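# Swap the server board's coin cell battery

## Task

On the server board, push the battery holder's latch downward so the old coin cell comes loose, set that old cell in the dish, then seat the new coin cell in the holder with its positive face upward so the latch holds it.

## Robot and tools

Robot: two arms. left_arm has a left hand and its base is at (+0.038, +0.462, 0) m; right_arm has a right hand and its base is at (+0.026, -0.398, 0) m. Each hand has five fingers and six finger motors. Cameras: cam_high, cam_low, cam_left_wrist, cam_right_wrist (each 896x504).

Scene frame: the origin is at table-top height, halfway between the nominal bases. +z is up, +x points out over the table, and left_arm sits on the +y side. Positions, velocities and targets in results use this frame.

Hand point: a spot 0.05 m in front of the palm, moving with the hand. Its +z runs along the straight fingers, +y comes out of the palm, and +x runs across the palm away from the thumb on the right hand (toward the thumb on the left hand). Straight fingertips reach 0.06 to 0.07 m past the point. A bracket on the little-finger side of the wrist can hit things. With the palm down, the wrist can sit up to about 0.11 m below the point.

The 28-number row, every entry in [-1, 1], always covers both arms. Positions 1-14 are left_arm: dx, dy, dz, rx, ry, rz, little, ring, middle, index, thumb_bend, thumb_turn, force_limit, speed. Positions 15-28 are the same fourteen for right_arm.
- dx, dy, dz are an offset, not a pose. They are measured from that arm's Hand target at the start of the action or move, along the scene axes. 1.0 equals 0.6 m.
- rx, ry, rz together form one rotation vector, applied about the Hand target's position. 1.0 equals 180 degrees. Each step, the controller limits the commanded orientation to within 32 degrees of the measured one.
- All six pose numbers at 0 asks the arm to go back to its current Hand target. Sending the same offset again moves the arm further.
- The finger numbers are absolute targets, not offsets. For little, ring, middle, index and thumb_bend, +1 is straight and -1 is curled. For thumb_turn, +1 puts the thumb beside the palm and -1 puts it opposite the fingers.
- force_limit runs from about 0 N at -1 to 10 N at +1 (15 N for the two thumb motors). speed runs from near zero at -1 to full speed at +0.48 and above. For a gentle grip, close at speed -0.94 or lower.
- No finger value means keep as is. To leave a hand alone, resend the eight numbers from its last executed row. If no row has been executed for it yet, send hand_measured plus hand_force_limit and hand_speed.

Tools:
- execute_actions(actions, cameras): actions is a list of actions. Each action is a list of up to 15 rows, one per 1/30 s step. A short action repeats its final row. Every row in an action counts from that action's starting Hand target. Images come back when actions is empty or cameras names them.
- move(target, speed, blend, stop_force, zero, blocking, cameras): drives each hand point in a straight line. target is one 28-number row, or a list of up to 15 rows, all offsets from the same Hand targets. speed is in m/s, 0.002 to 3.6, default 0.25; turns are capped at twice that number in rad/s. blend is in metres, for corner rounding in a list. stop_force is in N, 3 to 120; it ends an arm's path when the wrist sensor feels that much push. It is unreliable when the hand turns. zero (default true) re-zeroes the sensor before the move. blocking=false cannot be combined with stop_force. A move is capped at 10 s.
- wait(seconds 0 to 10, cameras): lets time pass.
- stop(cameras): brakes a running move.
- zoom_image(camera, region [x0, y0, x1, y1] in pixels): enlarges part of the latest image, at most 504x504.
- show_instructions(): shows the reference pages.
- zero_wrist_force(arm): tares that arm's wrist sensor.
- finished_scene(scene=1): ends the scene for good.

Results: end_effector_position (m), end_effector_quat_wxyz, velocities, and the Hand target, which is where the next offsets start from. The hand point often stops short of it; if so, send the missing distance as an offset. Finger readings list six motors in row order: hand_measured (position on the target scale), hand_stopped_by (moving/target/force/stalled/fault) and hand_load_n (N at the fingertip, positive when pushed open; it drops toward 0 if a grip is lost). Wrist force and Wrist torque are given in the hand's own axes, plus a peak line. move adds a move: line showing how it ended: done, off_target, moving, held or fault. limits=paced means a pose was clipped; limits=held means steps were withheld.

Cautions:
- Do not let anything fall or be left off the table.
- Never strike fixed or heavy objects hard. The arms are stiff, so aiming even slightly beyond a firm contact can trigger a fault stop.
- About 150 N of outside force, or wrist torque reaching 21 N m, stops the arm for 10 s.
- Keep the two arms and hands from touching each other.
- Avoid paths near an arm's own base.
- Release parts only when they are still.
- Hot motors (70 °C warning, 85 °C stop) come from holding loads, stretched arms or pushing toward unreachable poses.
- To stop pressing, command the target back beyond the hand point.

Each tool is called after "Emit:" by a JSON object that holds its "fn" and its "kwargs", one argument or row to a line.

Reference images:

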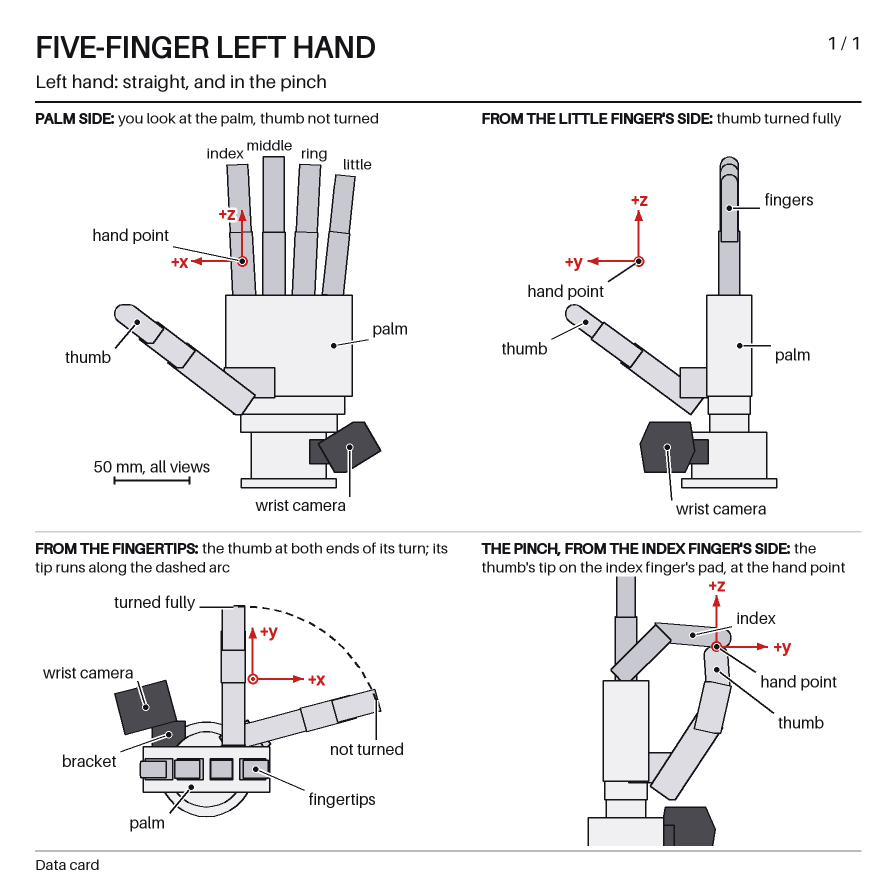

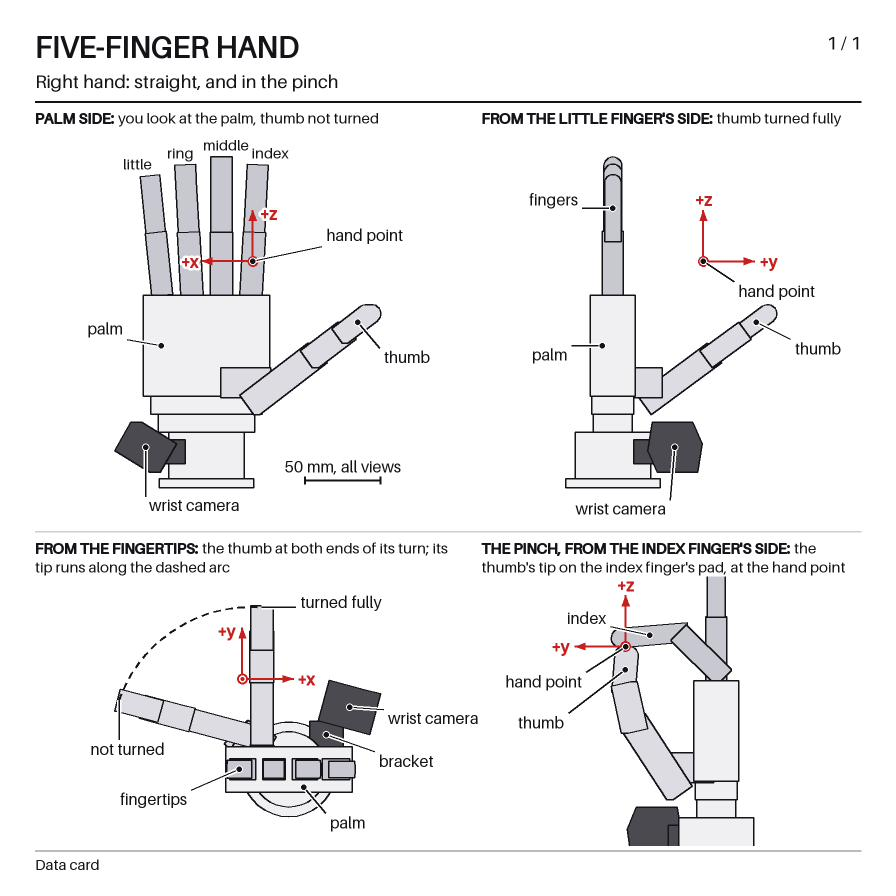

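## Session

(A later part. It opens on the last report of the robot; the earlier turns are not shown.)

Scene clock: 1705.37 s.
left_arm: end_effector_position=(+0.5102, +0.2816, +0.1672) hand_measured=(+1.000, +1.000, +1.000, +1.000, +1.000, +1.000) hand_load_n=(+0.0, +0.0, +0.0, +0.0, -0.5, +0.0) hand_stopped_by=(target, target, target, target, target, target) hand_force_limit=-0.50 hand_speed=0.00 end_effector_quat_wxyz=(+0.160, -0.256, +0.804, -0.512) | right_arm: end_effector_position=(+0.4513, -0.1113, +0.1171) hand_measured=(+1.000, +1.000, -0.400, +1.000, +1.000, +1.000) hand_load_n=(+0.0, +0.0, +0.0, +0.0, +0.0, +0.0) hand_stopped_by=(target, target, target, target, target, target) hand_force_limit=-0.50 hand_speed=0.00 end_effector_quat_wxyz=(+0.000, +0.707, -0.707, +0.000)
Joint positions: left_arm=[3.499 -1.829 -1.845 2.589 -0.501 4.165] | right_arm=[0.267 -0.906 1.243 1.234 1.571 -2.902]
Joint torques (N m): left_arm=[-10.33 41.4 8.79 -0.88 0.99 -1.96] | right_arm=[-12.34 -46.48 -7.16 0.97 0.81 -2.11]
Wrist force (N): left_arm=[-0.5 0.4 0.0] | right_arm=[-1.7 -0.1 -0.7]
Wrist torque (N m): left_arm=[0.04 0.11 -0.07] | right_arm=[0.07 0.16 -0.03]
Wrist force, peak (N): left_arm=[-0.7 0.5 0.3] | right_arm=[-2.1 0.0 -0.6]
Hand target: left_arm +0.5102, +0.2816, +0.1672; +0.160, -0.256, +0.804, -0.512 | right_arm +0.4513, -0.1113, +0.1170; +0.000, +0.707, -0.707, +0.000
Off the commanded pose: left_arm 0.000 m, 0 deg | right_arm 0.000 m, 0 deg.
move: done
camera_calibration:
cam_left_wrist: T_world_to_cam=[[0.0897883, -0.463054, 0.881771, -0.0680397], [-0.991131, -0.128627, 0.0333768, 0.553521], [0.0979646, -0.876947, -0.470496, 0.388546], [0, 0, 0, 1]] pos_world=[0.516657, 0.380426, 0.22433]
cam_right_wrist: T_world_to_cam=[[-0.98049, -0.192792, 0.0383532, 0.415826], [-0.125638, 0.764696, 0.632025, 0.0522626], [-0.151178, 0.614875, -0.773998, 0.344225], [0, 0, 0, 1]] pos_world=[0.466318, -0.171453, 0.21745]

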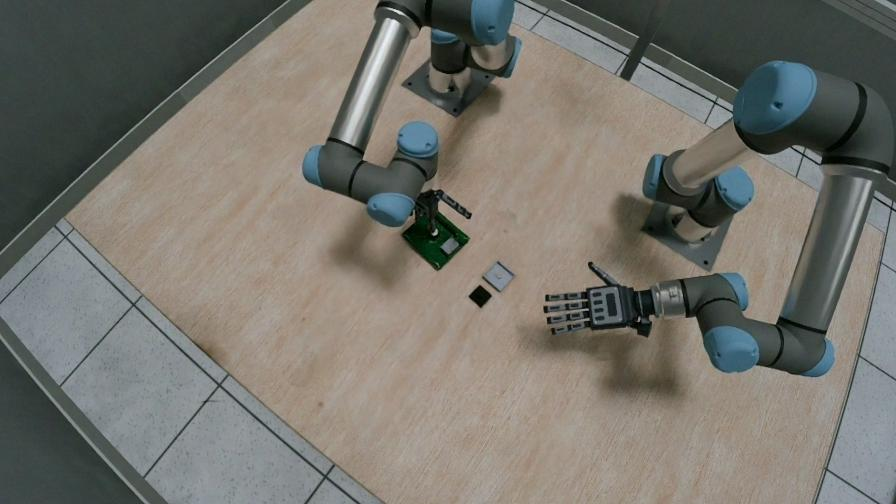

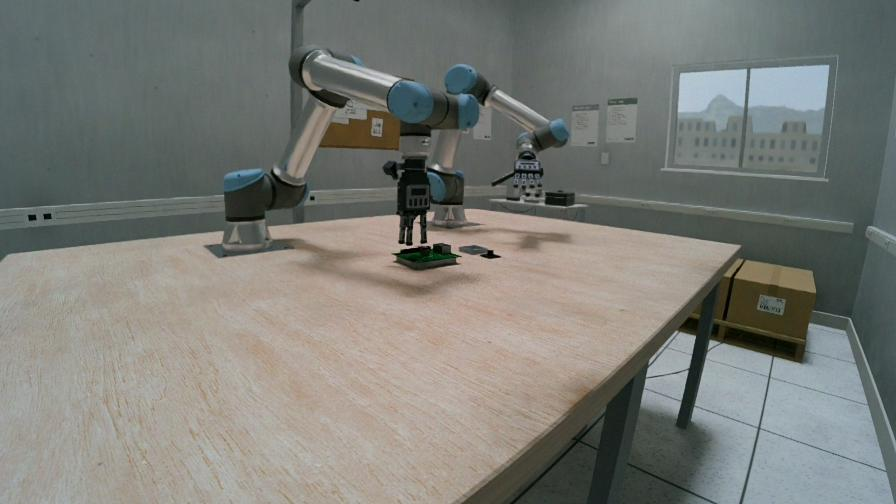

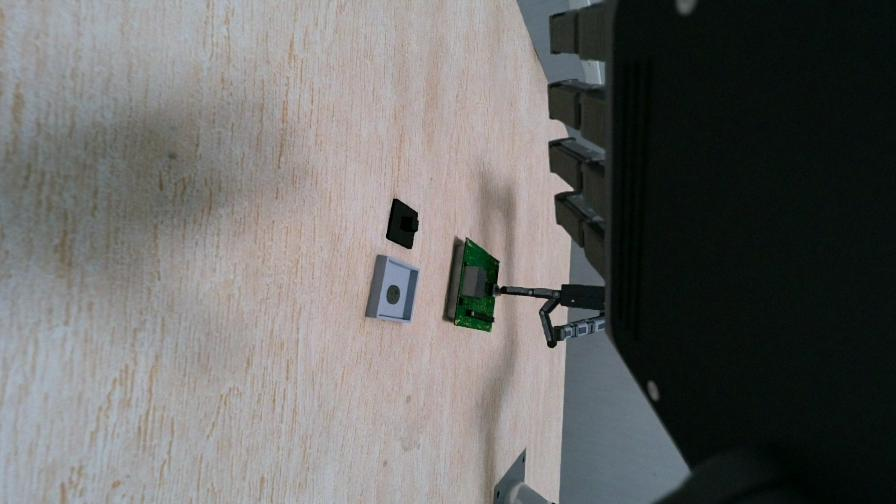

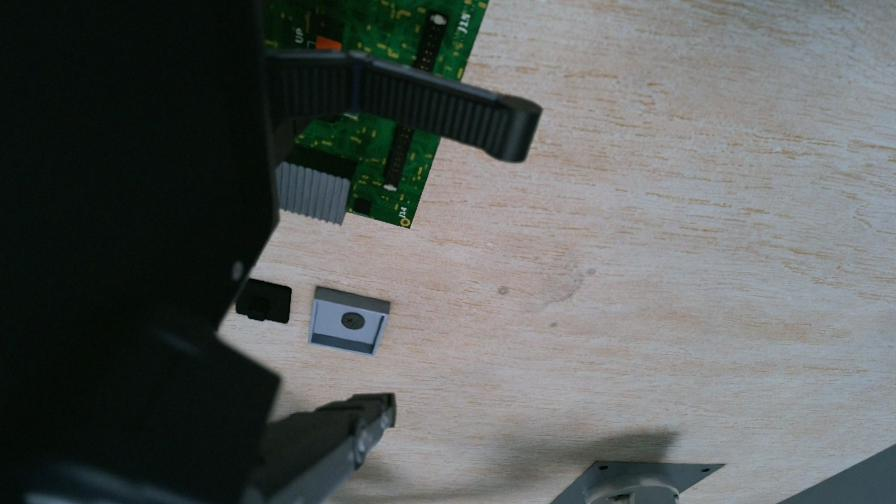

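Emit:
{"fn": "move", "kwargs": {
  "target": [0,0,0,0,0,0,1,1,1,1,1,1,-0.5,0,0,0,-0.022,0,0,0,1,1,-0.4,1,1,1,-0.5,0],
  "speed": 0.008,
  "stop_force": 8,
  "cameras": ["cam_left_wrist","cam_low","cam_high"]
}}

Emit:
{"fn": "zoom_image", "kwargs": {
  "camera": "cam_left_wrist",
  "region": [470, 240, 550, 320]
}}

Emit:
{"fn": "zoom_image", "kwargs": {
  "camera": "cam_low",
  "region": [400, 225, 450, 265]
}}

Emit:
{"fn": "zoom_image", "kwargs": {
  "camera": "cam_high",
  "region": [400, 185, 470, 245]
}}

Scene clock: 1717.93 s.
left_arm: end_effector_position=(+0.5102, +0.2816, +0.1672) hand_measured=(+1.000, +1.000, +1.000, +1.000, +1.000, +1.000) hand_load_n=(+0.0, +0.0, +0.0, +0.0, +0.0, +0.0) hand_stopped_by=(target, target, target, target, target, target) hand_force_limit=-0.50 hand_speed=0.00 end_effector_quat_wxyz=(+0.160, -0.256, +0.804, -0.512) | right_arm: end_effector_position=(+0.4513, -0.1113, +0.1123) hand_measured=(+1.000, +1.000, -0.400, +1.000, +1.000, +1.000) hand_load_n=(+0.0, +0.0, +0.0, +0.0, -0.5, +0.0) hand_stopped_by=(target, target, target, target, target, target) hand_force_limit=-0.50 hand_speed=0.00 end_effector_quat_wxyz=(+0.000, +0.707, -0.707, +0.000)
Joint positions: left_arm=[3.499 -1.829 -1.845 2.589 -0.501 4.165] | right_arm=[0.267 -0.902 1.249 1.224 1.571 -2.902]
Joint torques (N m): left_arm=[-9.59 41.39 9.28 -0.9 0.83 -2.01] | right_arm=[-11.69 -59.66 -32.41 5.4 -1.26 -2.02]
Wrist force (N): left_arm=[-0.6 0.2 0.2] | right_arm=[-1.6 -0.5 -9.3]
Wrist torque (N m): left_arm=[0.01 0.12 -0.07] | right_arm=[0.57 0.11 -0.01]
Wrist force, peak (N): left_arm=[-0.6 0.5 0.4] | right_arm=[-2.0 -0.9 -12.2]
Hand target: left_arm +0.5102, +0.2816, +0.1672; +0.160, -0.256, +0.804, -0.512 | right_arm +0.4513, -0.1113, +0.1123; +0.000, +0.707, -0.707, +0.000 (not the last commanded pose)
Off the commanded pose: left_arm 0.000 m, 0 deg | right_arm 0.008 m, 0 deg.
move: contact (right_arm)
camera_calibration:
cam_left_wrist: T_world_to_cam=[[0.0897883, -0.463054, 0.881771, -0.0680397], [-0.991131, -0.128627, 0.0333768, 0.553521], [0.0979646, -0.876947, -0.470496, 0.388546], [0, 0, 0, 1]] pos_world=[0.516657, 0.380426, 0.22433]
Images, in order (width x height): cam_high 896x504, cam_low 896x504, cam_left_wrist 896x504.

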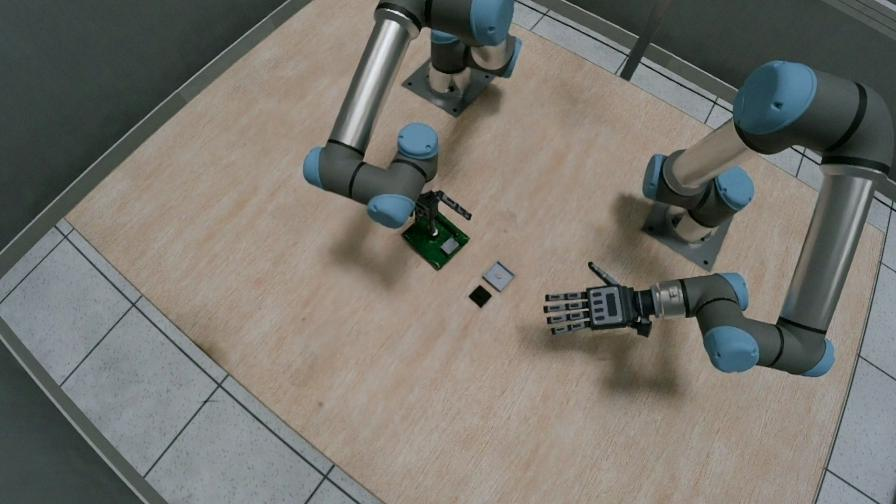

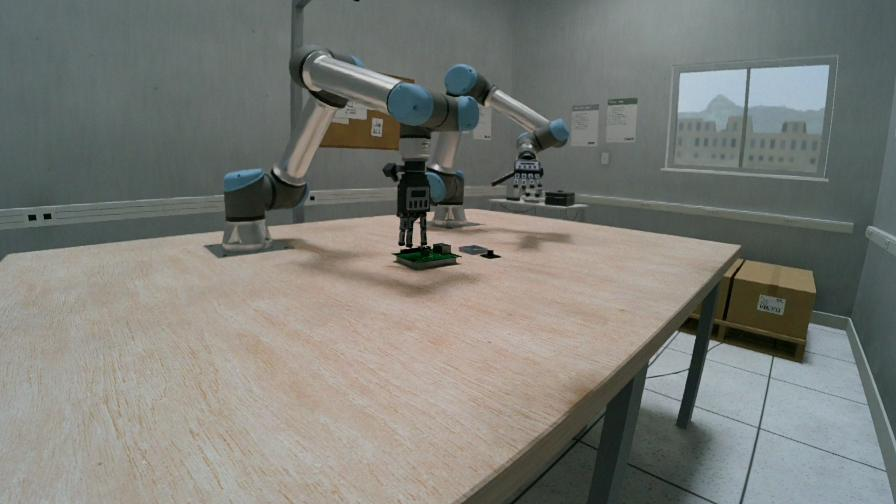

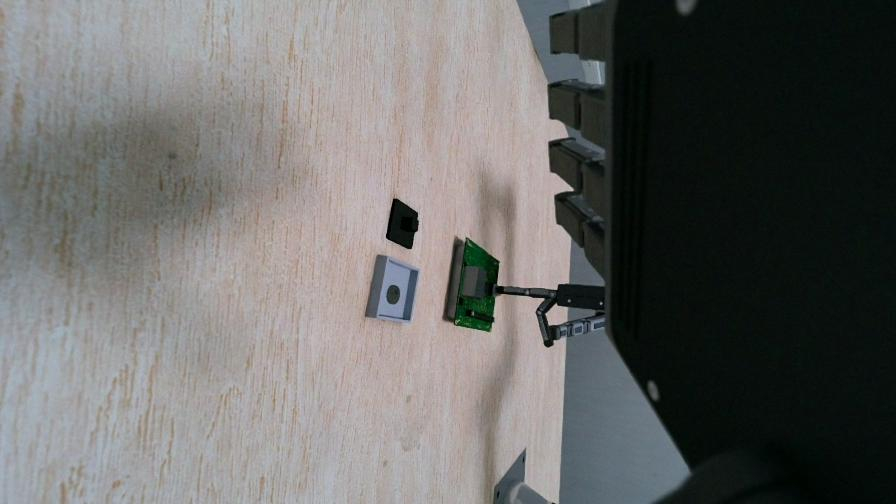

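Scaled by 6.300 from the camera's 896x504 image, which has a finer 1280x720 frame.

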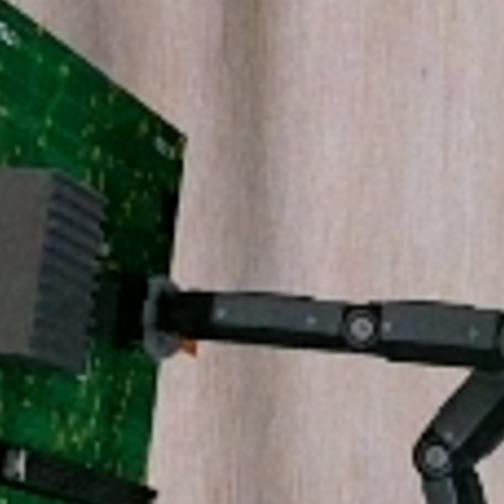

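Scaled by 10.080 from the camera's 896x504 image, which has a finer 1280x720 frame.

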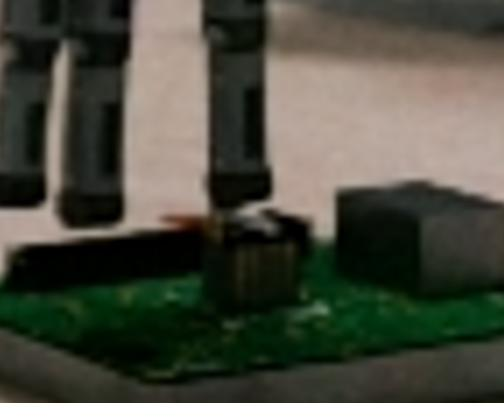

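Scaled by 7.200 from the camera's 896x504 image, which has a finer 1280x720 frame.

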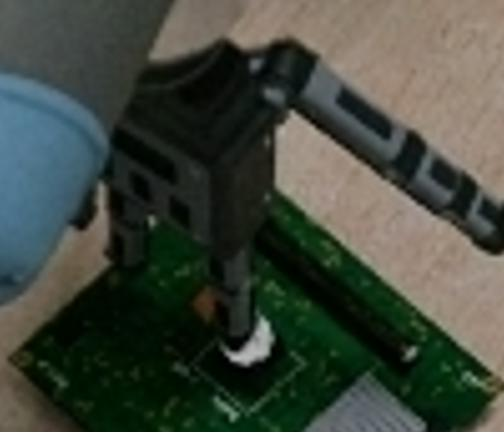

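Emit:
{"fn": "move", "kwargs": {
  "target": [0,0,0,0,0,0,1,1,1,1,1,1,-0.5,0,0,0,-0.012,0,0,0,1,1,-0.4,1,1,1,-0.5,0],
  "speed": 0.006,
  "stop_force": 8,
  "cameras": ["cam_left_wrist","cam_low","cam_high"]
}}

Emit:
{"fn": "zoom_image", "kwargs": {
  "camera": "cam_left_wrist",
  "region": [470, 240, 550, 320]
}}

Emit:
{"fn": "zoom_image", "kwargs": {
  "camera": "cam_low",
  "region": [400, 225, 450, 265]
}}

Emit:
{"fn": "zoom_image", "kwargs": {
  "camera": "cam_high",
  "region": [400, 185, 470, 245]
}}

Scene clock: 1727.43 s.
left_arm: end_effector_position=(+0.5102, +0.2816, +0.1672) hand_measured=(+1.000, +1.000, +1.000, +1.000, +1.000, +1.000) hand_load_n=(+0.0, +0.0, +0.0, +0.0, +0.0, -0.5) hand_stopped_by=(target, target, target, target, target, target) hand_force_limit=-0.50 hand_speed=0.00 end_effector_quat_wxyz=(+0.160, -0.256, +0.804, -0.512) | right_arm: end_effector_position=(+0.4514, -0.1113, +0.1116) hand_measured=(+1.000, +1.000, -0.400, +1.000, +1.000, +1.000) hand_load_n=(+0.0, +0.0, +0.0, -0.5, +0.0, +0.0) hand_stopped_by=(target, target, target, target, target, target) hand_force_limit=-0.50 hand_speed=0.00 end_effector_quat_wxyz=(+0.000, +0.707, -0.707, +0.000)
Joint positions: left_arm=[3.499 -1.829 -1.845 2.589 -0.501 4.165] | right_arm=[0.267 -0.902 1.25 1.222 1.571 -2.902]
Joint torques (N m): left_arm=[-8.75 41.76 9.83 -0.93 1 -1.94] | right_arm=[-11.25 -54.25 -29.33 4.09 -1.12 -2.01]
Wrist force (N): left_arm=[-0.7 0.2 0.2] | right_arm=[-0.9 0.0 -17.5]
Wrist torque (N m): left_arm=[0.00 0.14 -0.07] | right_arm=[1.13 0.17 0.02]
Wrist force, peak (N): left_arm=[-0.7 0.5 0.1] | right_arm=[-1.3 -0.7 -22.0]
Hand target: left_arm +0.5102, +0.2816, +0.1672; +0.160, -0.256, +0.804, -0.512 | right_arm +0.4514, -0.1113, +0.1116; +0.000, +0.707, -0.707, +0.000 (not the last commanded pose)
Off the commanded pose: left_arm 0.000 m, 0 deg | right_arm 0.007 m, 0 deg.
move: contact (right_arm)
camera_calibration:
cam_left_wrist: T_world_to_cam=[[0.0897883, -0.463054, 0.881771, -0.0680397], [-0.991131, -0.128627, 0.0333768, 0.553521], [0.0979646, -0.876947, -0.470496, 0.388546], [0, 0, 0, 1]] pos_world=[0.516657, 0.380426, 0.22433]
Images, in order (width x height): cam_high 896x504, cam_low 896x504, cam_left_wrist 896x504.

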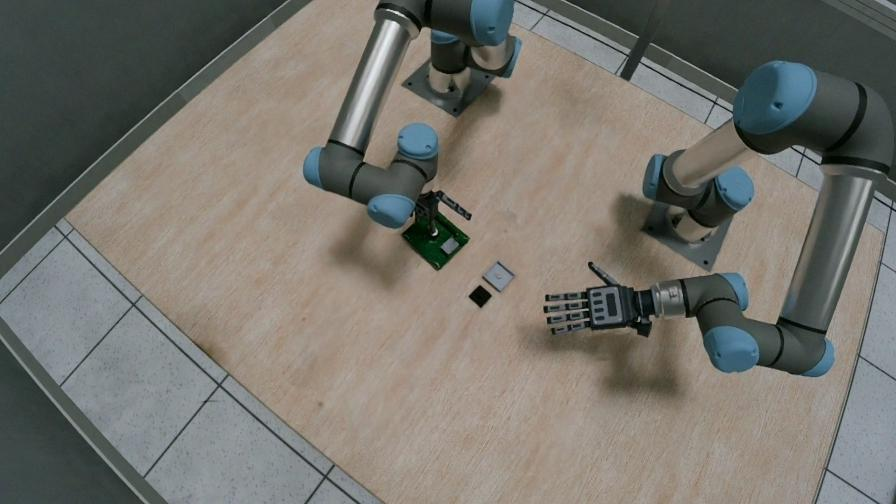

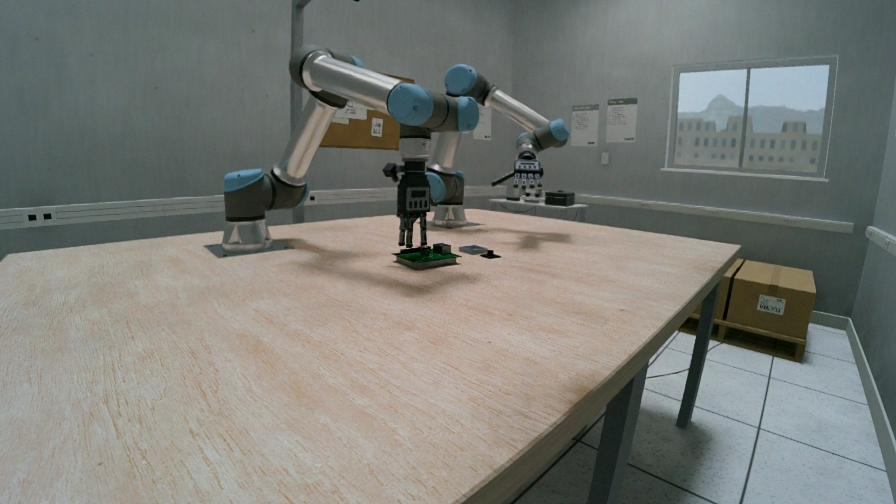

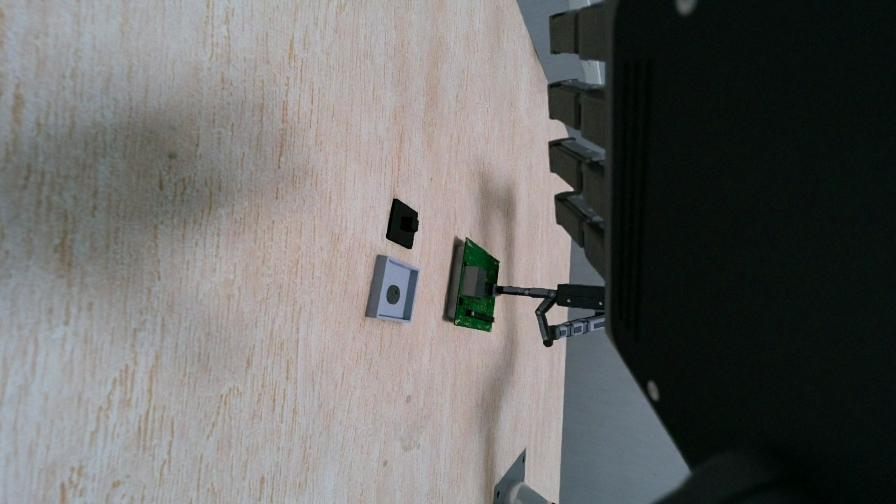

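Scaled by 6.300 from the camera's 896x504 image, which has a finer 1280x720 frame.

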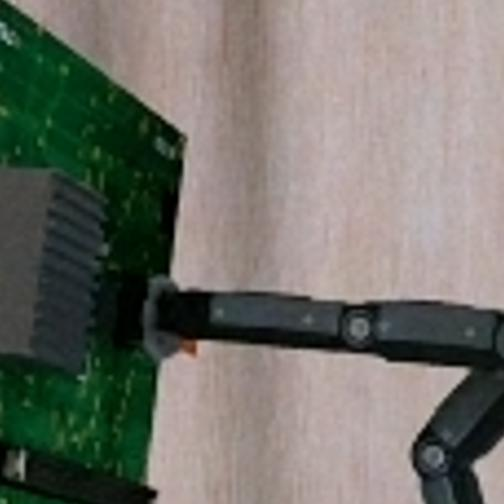

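Scaled by 10.080 from the camera's 896x504 image, which has a finer 1280x720 frame.

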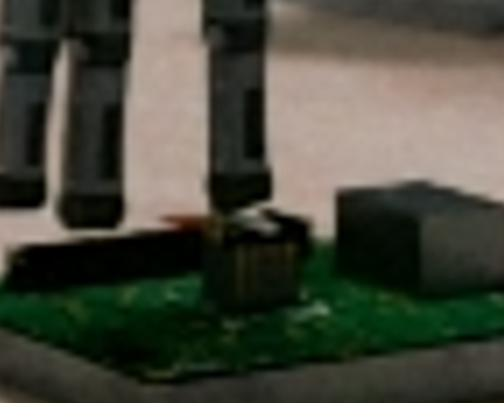

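Scaled by 7.200 from the camera's 896x504 image, which has a finer 1280x720 frame.

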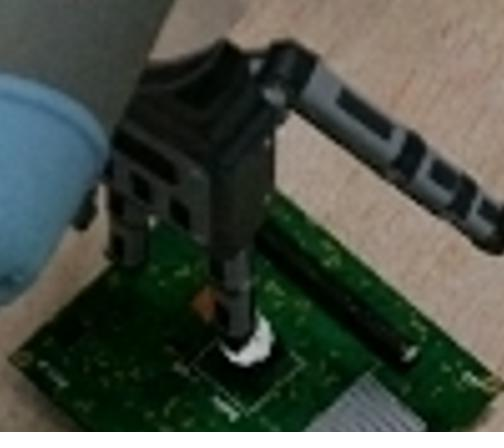

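Emit:
{"fn": "move", "kwargs": {
  "target": [0,0,0,0,0,0,1,1,1,1,1,1,-0.5,0,0,0.0,0.01,0,0,0,1,1,-0.4,1,1,1,-0.5,0],
  "speed": 0.05,
  "cameras": []
}}

Emit:
{"fn": "move", "kwargs": {
  "target": [0,0,0,0,0,0,1,1,1,1,1,1,-0.5,0,0.01,-0.02,0.05,0,0,0,1,1,1,1,1,1,-0.5,0],
  "speed": 0.08,
  "cameras": ["cam_left_wrist","cam_low","cam_right_wrist"]
}}

Emit:
{"fn": "zoom_image", "kwargs": {
  "camera": "cam_left_wrist",
  "region": [480, 270, 520, 310]
}}

Emit:
{"fn": "zoom_image", "kwargs": {
  "camera": "cam_low",
  "region": [410, 235, 440, 260]
}}

Emit:
{"fn": "zoom_image", "kwargs": {
  "camera": "cam_right_wrist",
  "region": [290, 30, 390, 130]
}}

Scene clock: 1794.73 s.
left_arm: end_effector_position=(+0.5102, +0.2816, +0.1672) hand_measured=(+1.000, +1.000, +1.000, +1.000, +1.000, +1.000) hand_load_n=(+0.0, +0.0, +0.0, +0.0, +0.0, +0.0) hand_stopped_by=(target, target, target, target, target, target) hand_force_limit=-0.50 hand_speed=0.00 end_effector_quat_wxyz=(+0.160, -0.256, +0.804, -0.512) | right_arm: end_effector_position=(+0.4514, -0.1113, +0.1176) hand_measured=(+1.000, +1.000, -0.400, +1.000, +1.000, +1.000) hand_load_n=(+0.0, -0.5, +0.0, +0.0, -0.5, +0.0) hand_stopped_by=(target, target, target, target, target, target) hand_force_limit=-0.50 hand_speed=0.00 end_effector_quat_wxyz=(+0.000, +0.707, -0.707, +0.000)
Joint positions: left_arm=[3.499 -1.829 -1.845 2.589 -0.501 4.165] | right_arm=[0.267 -0.906 1.242 1.235 1.571 -2.902]
Joint torques (N m): left_arm=[-9.06 40.98 10.15 -1 0.94 -1.68] | right_arm=[-11.19 -64.27 -35.4 6.31 -1.23 -2.08]
Wrist force (N): left_arm=[-0.5 0.4 0.1] | right_arm=[-1.7 -0.3 -0.6]
Wrist torque (N m): left_arm=[0.04 0.11 -0.07] | right_arm=[0.05 0.15 -0.03]
Wrist force, peak (N): left_arm=[-0.8 0.4 0.3] | right_arm=[-1.3 0.0 -19.0]
Hand target: left_arm +0.5102, +0.2816, +0.1672; +0.160, -0.256, +0.804, -0.512 | right_arm +0.4514, -0.1113, +0.1176; +0.000, +0.707, -0.707, +0.000
Off the commanded pose: left_arm 0.000 m, 0 deg | right_arm 0.000 m, 0 deg.
move: done
No camera images: "cameras" was empty.

Scene clock: 1795.60 s.
left_arm: end_effector_position=(+0.5102, +0.2816, +0.1672) hand_measured=(+1.000, +1.000, +1.000, +1.000, +1.000, +1.000) hand_load_n=(+0.0, +0.0, -0.5, +0.0, +0.0, -0.5) hand_stopped_by=(target, target, target, target, target, target) hand_force_limit=-0.50 hand_speed=0.00 end_effector_quat_wxyz=(+0.160, -0.256, +0.804, -0.512) | right_arm: end_effector_position=(+0.4574, -0.1233, +0.1476) hand_measured=(+1.000, +1.000, +1.000, +1.000, +1.000, +1.000) hand_load_n=(+0.0, +0.0, +0.0, +0.0, -0.5, +0.0) hand_stopped_by=(target, target, target, target, target, target) hand_force_limit=-0.50 hand_speed=0.00 end_effector_quat_wxyz=(+0.000, +0.707, -0.707, +0.000)
Joint positions: left_arm=[3.499 -1.829 -1.845 2.589 -0.501 4.165] | right_arm=[0.242 -0.929 1.201 1.299 1.571 -2.926]
Joint torques (N m): left_arm=[-8.9 40.56 10.15 -0.93 1.16 -1.88] | right_arm=[-11.96 -63.24 -36.06 6.15 -1.23 -1.99]
Wrist force (N): left_arm=[-0.7 0.4 0.1] | right_arm=[-1.6 -0.1 -0.5]
Wrist torque (N m): left_arm=[0.03 0.13 -0.08] | right_arm=[0.07 0.14 -0.02]
Wrist force, peak (N): left_arm=[-0.6 0.4 0.4] | right_arm=[-1.9 -0.1 -0.7]
Hand target: left_arm +0.5102, +0.2816, +0.1672; +0.160, -0.256, +0.804, -0.512 | right_arm +0.4574, -0.1233, +0.1476; +0.000, +0.707, -0.707, +0.000
Off the commanded pose: left_arm 0.000 m, 0 deg | right_arm 0.000 m, 0 deg.
move: done
camera_calibration:
cam_left_wrist: T_world_to_cam=[[0.0897883, -0.463054, 0.881771, -0.0680397], [-0.991131, -0.128627, 0.0333768, 0.553521], [0.0979646, -0.876947, -0.470496, 0.388546], [0, 0, 0, 1]] pos_world=[0.516657, 0.380426, 0.22433]
cam_right_wrist: T_world_to_cam=[[-0.980525, -0.192703, 0.037898, 0.418469], [-0.125846, 0.764641, 0.63205, 0.0430106], [-0.150776, 0.614972, -0.774, 0.375961], [0, 0, 0, 1]] pos_world=[0.472418, -0.183453, 0.24795]
Images, in order (width x height): cam_low 896x504, cam_left_wrist 896x504, cam_right_wrist 896x504.

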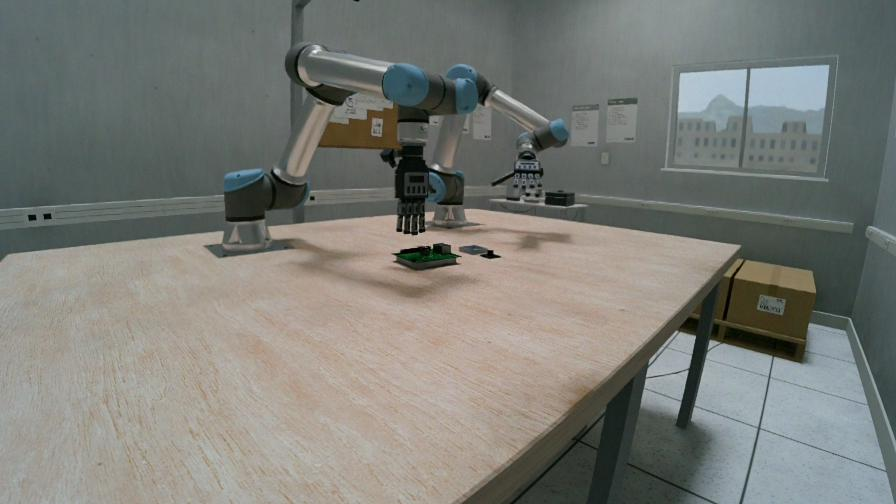

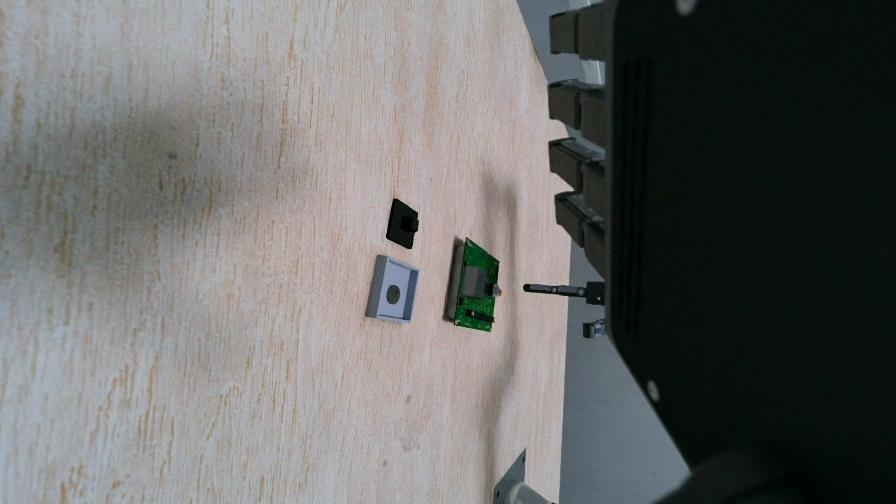

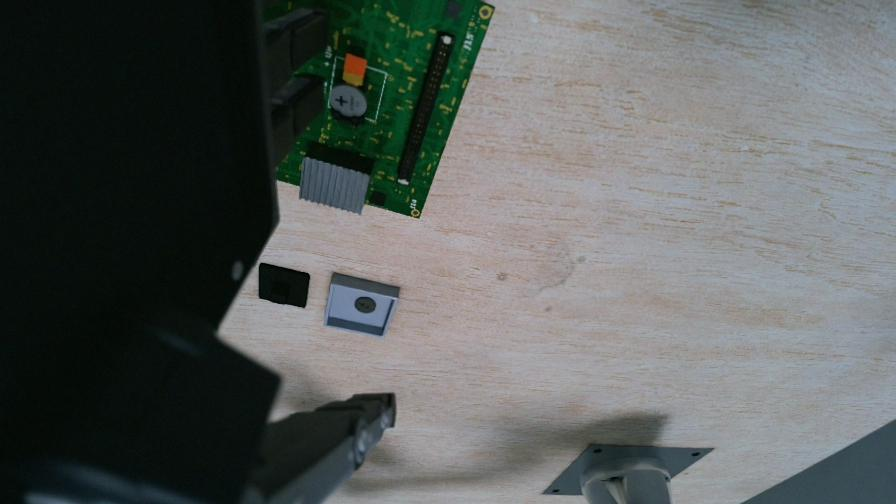

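Scaled by 12.600 from the camera's 896x504 image, which has a finer 1280x720 frame.

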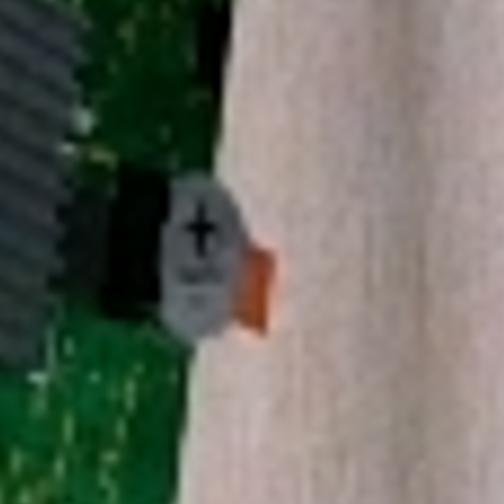

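Scaled by 16.800 from the camera's 896x504 image, which has a finer 1280x720 frame.

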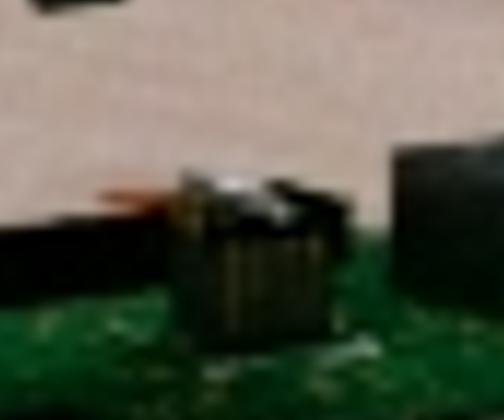

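Scaled by 5.040 from the camera's 896x504 image, which has a finer 1280x720 frame.

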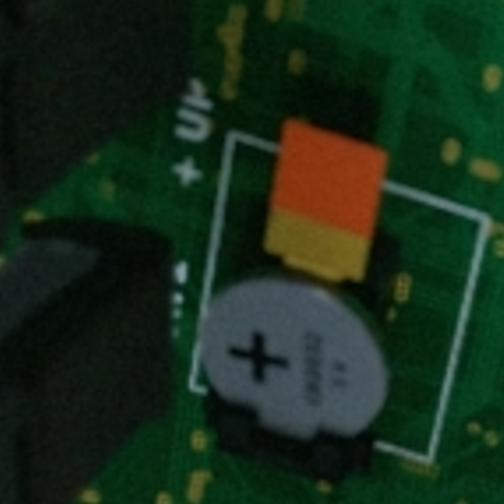

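Emit:
{"fn": "execute_actions", "kwargs": {
  "actions": [],
  "cameras": ["cam_high", "cam_low", "cam_left_wrist", "cam_right_wrist"]
}}

Emit:
{"fn": "zoom_image", "kwargs": {
  "camera": "cam_low",
  "region": [385, 205, 445, 265]
}}

Emit:
{"fn": "zoom_image", "kwargs": {
  "camera": "cam_high",
  "region": [400, 190, 460, 250]
}}

Emit:
{"fn": "zoom_image", "kwargs": {
  "camera": "cam_left_wrist",
  "region": [470, 250, 550, 320]
}}

Scene clock: 1890.30 s.
left_arm: end_effector_position=(+0.5102, +0.2816, +0.1672) hand_measured=(+1.000, +1.000, +1.000, +1.000, +1.000, +1.000) hand_load_n=(+0.0, +0.0, +0.0, +0.0, +0.0, +0.0) hand_stopped_by=(target, target, target, target, target, target) hand_force_limit=-0.50 hand_speed=0.00 end_effector_quat_wxyz=(+0.160, -0.256, +0.804, -0.512) | right_arm: end_effector_position=(+0.4574, -0.1233, +0.1476) hand_measured=(+1.000, +1.000, +1.000, +1.000, +1.000, +1.000) hand_load_n=(+0.0, +0.0, +0.0, +0.0, +0.0, +0.0) hand_stopped_by=(target, target, target, target, target, target) hand_force_limit=-0.50 hand_speed=0.00 end_effector_quat_wxyz=(+0.000, +0.707, -0.707, +0.000)
Joint positions: left_arm=[3.499 -1.829 -1.845 2.589 -0.501 4.165] | right_arm=[0.242 -0.929 1.2 1.299 1.571 -2.926]
Joint velocities: within noise
Joint torques (N m): left_arm=[-8.51 40.58 9.67 -1.09 1.01 -1.97] | right_arm=[-11.27 -63.49 -35.2 6.24 -0.69 -2]
Motor temperatures (°C): left_arm=[28 28 25 31 36 36] | right_arm=[29 27 29 35 30 33]
Wrist force (N): left_arm=[-0.5 0.2 0.1] | right_arm=[-1.7 0.0 -0.5]
Wrist torque (N m): left_arm=[0.01 0.10 -0.06] | right_arm=[0.08 0.14 -0.02]
Wrist force, peak (N): left_arm=[-0.8 0.4 0.1] | right_arm=[-1.8 0.2 -0.7]
Hand target: left_arm +0.5102, +0.2816, +0.1672; +0.160, -0.256, +0.804, -0.512 | right_arm +0.4574, -0.1233, +0.1476; +0.000, +0.707, -0.707, +0.000
Off the commanded pose: left_arm 0.000 m, 0 deg | right_arm 0.000 m, 0 deg.
camera_calibration:
cam_left_wrist: T_world_to_cam=[[0.0897883, -0.463054, 0.881771, -0.0680397], [-0.991131, -0.128627, 0.0333768, 0.553521], [0.0979646, -0.876947, -0.470496, 0.388546], [0, 0, 0, 1]] pos_world=[0.516657, 0.380426, 0.22433]
cam_right_wrist: T_world_to_cam=[[-0.980525, -0.192703, 0.037898, 0.418465], [-0.125846, 0.764641, 0.63205, 0.0429474], [-0.150776, 0.614972, -0.774, 0.376038], [0, 0, 0, 1]] pos_world=[0.472418, -0.183453, 0.24805]

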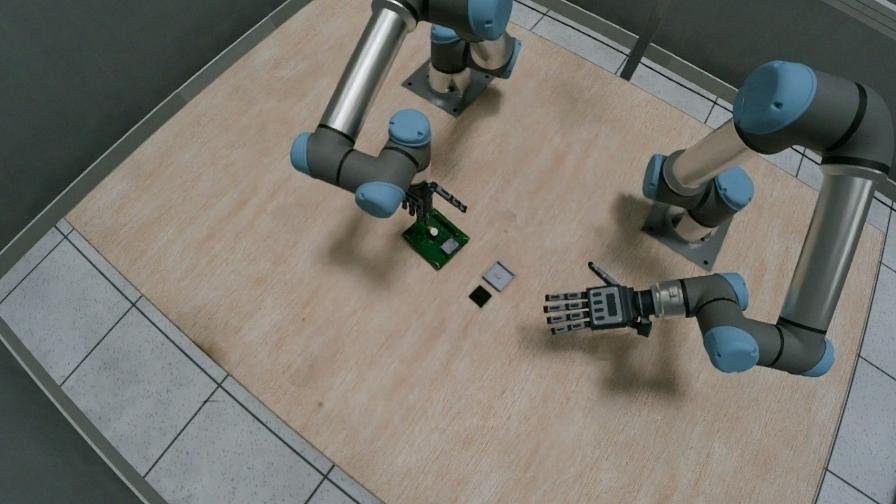

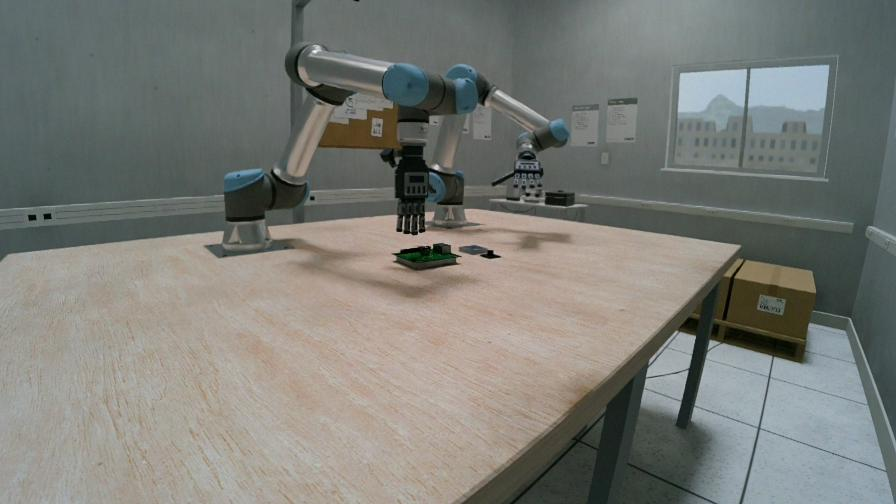

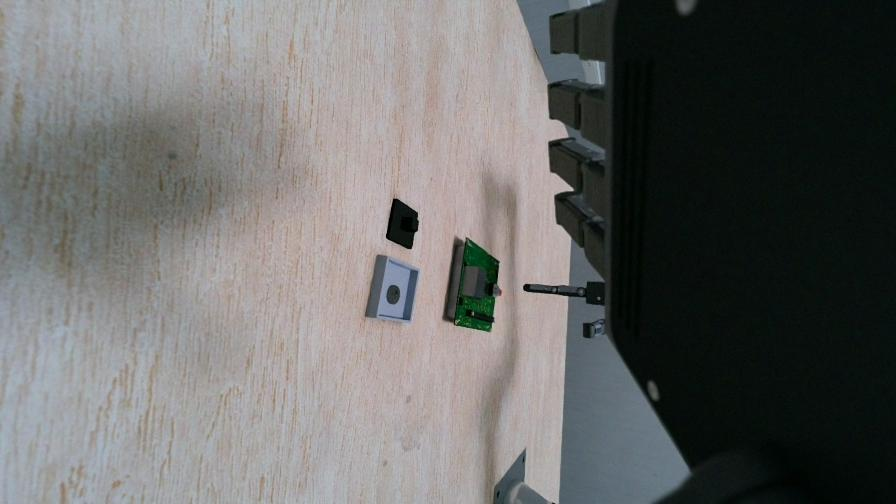

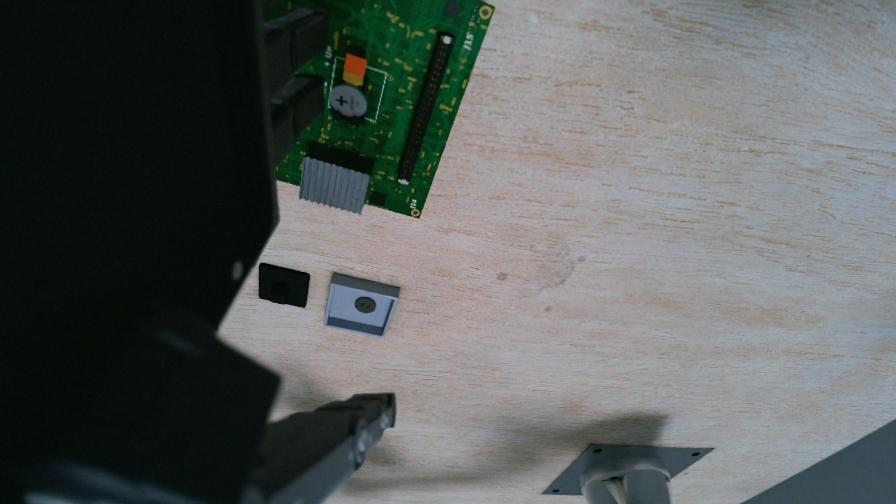

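Scaled by 8.400 from the camera's 896x504 image, which has a finer 1280x720 frame.

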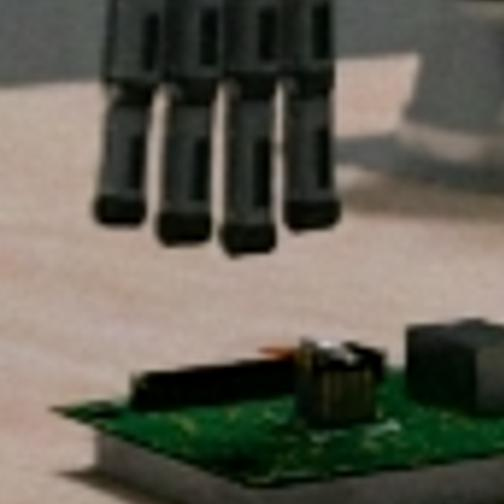

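Scaled by 8.400 from the camera's 896x504 image, which has a finer 1280x720 frame.

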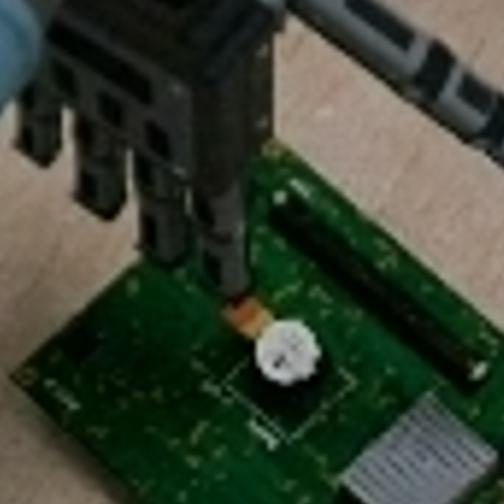

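Scaled by 6.300 from the camera's 896x504 image, which has a finer 1280x720 frame.

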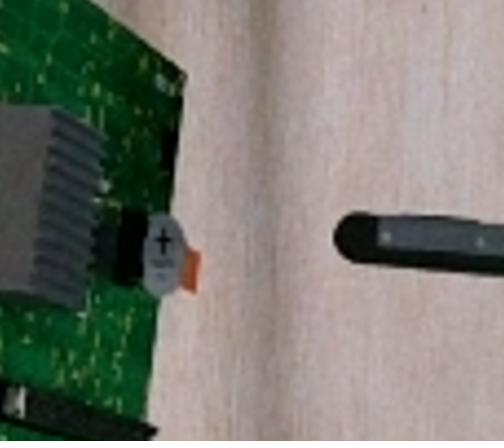

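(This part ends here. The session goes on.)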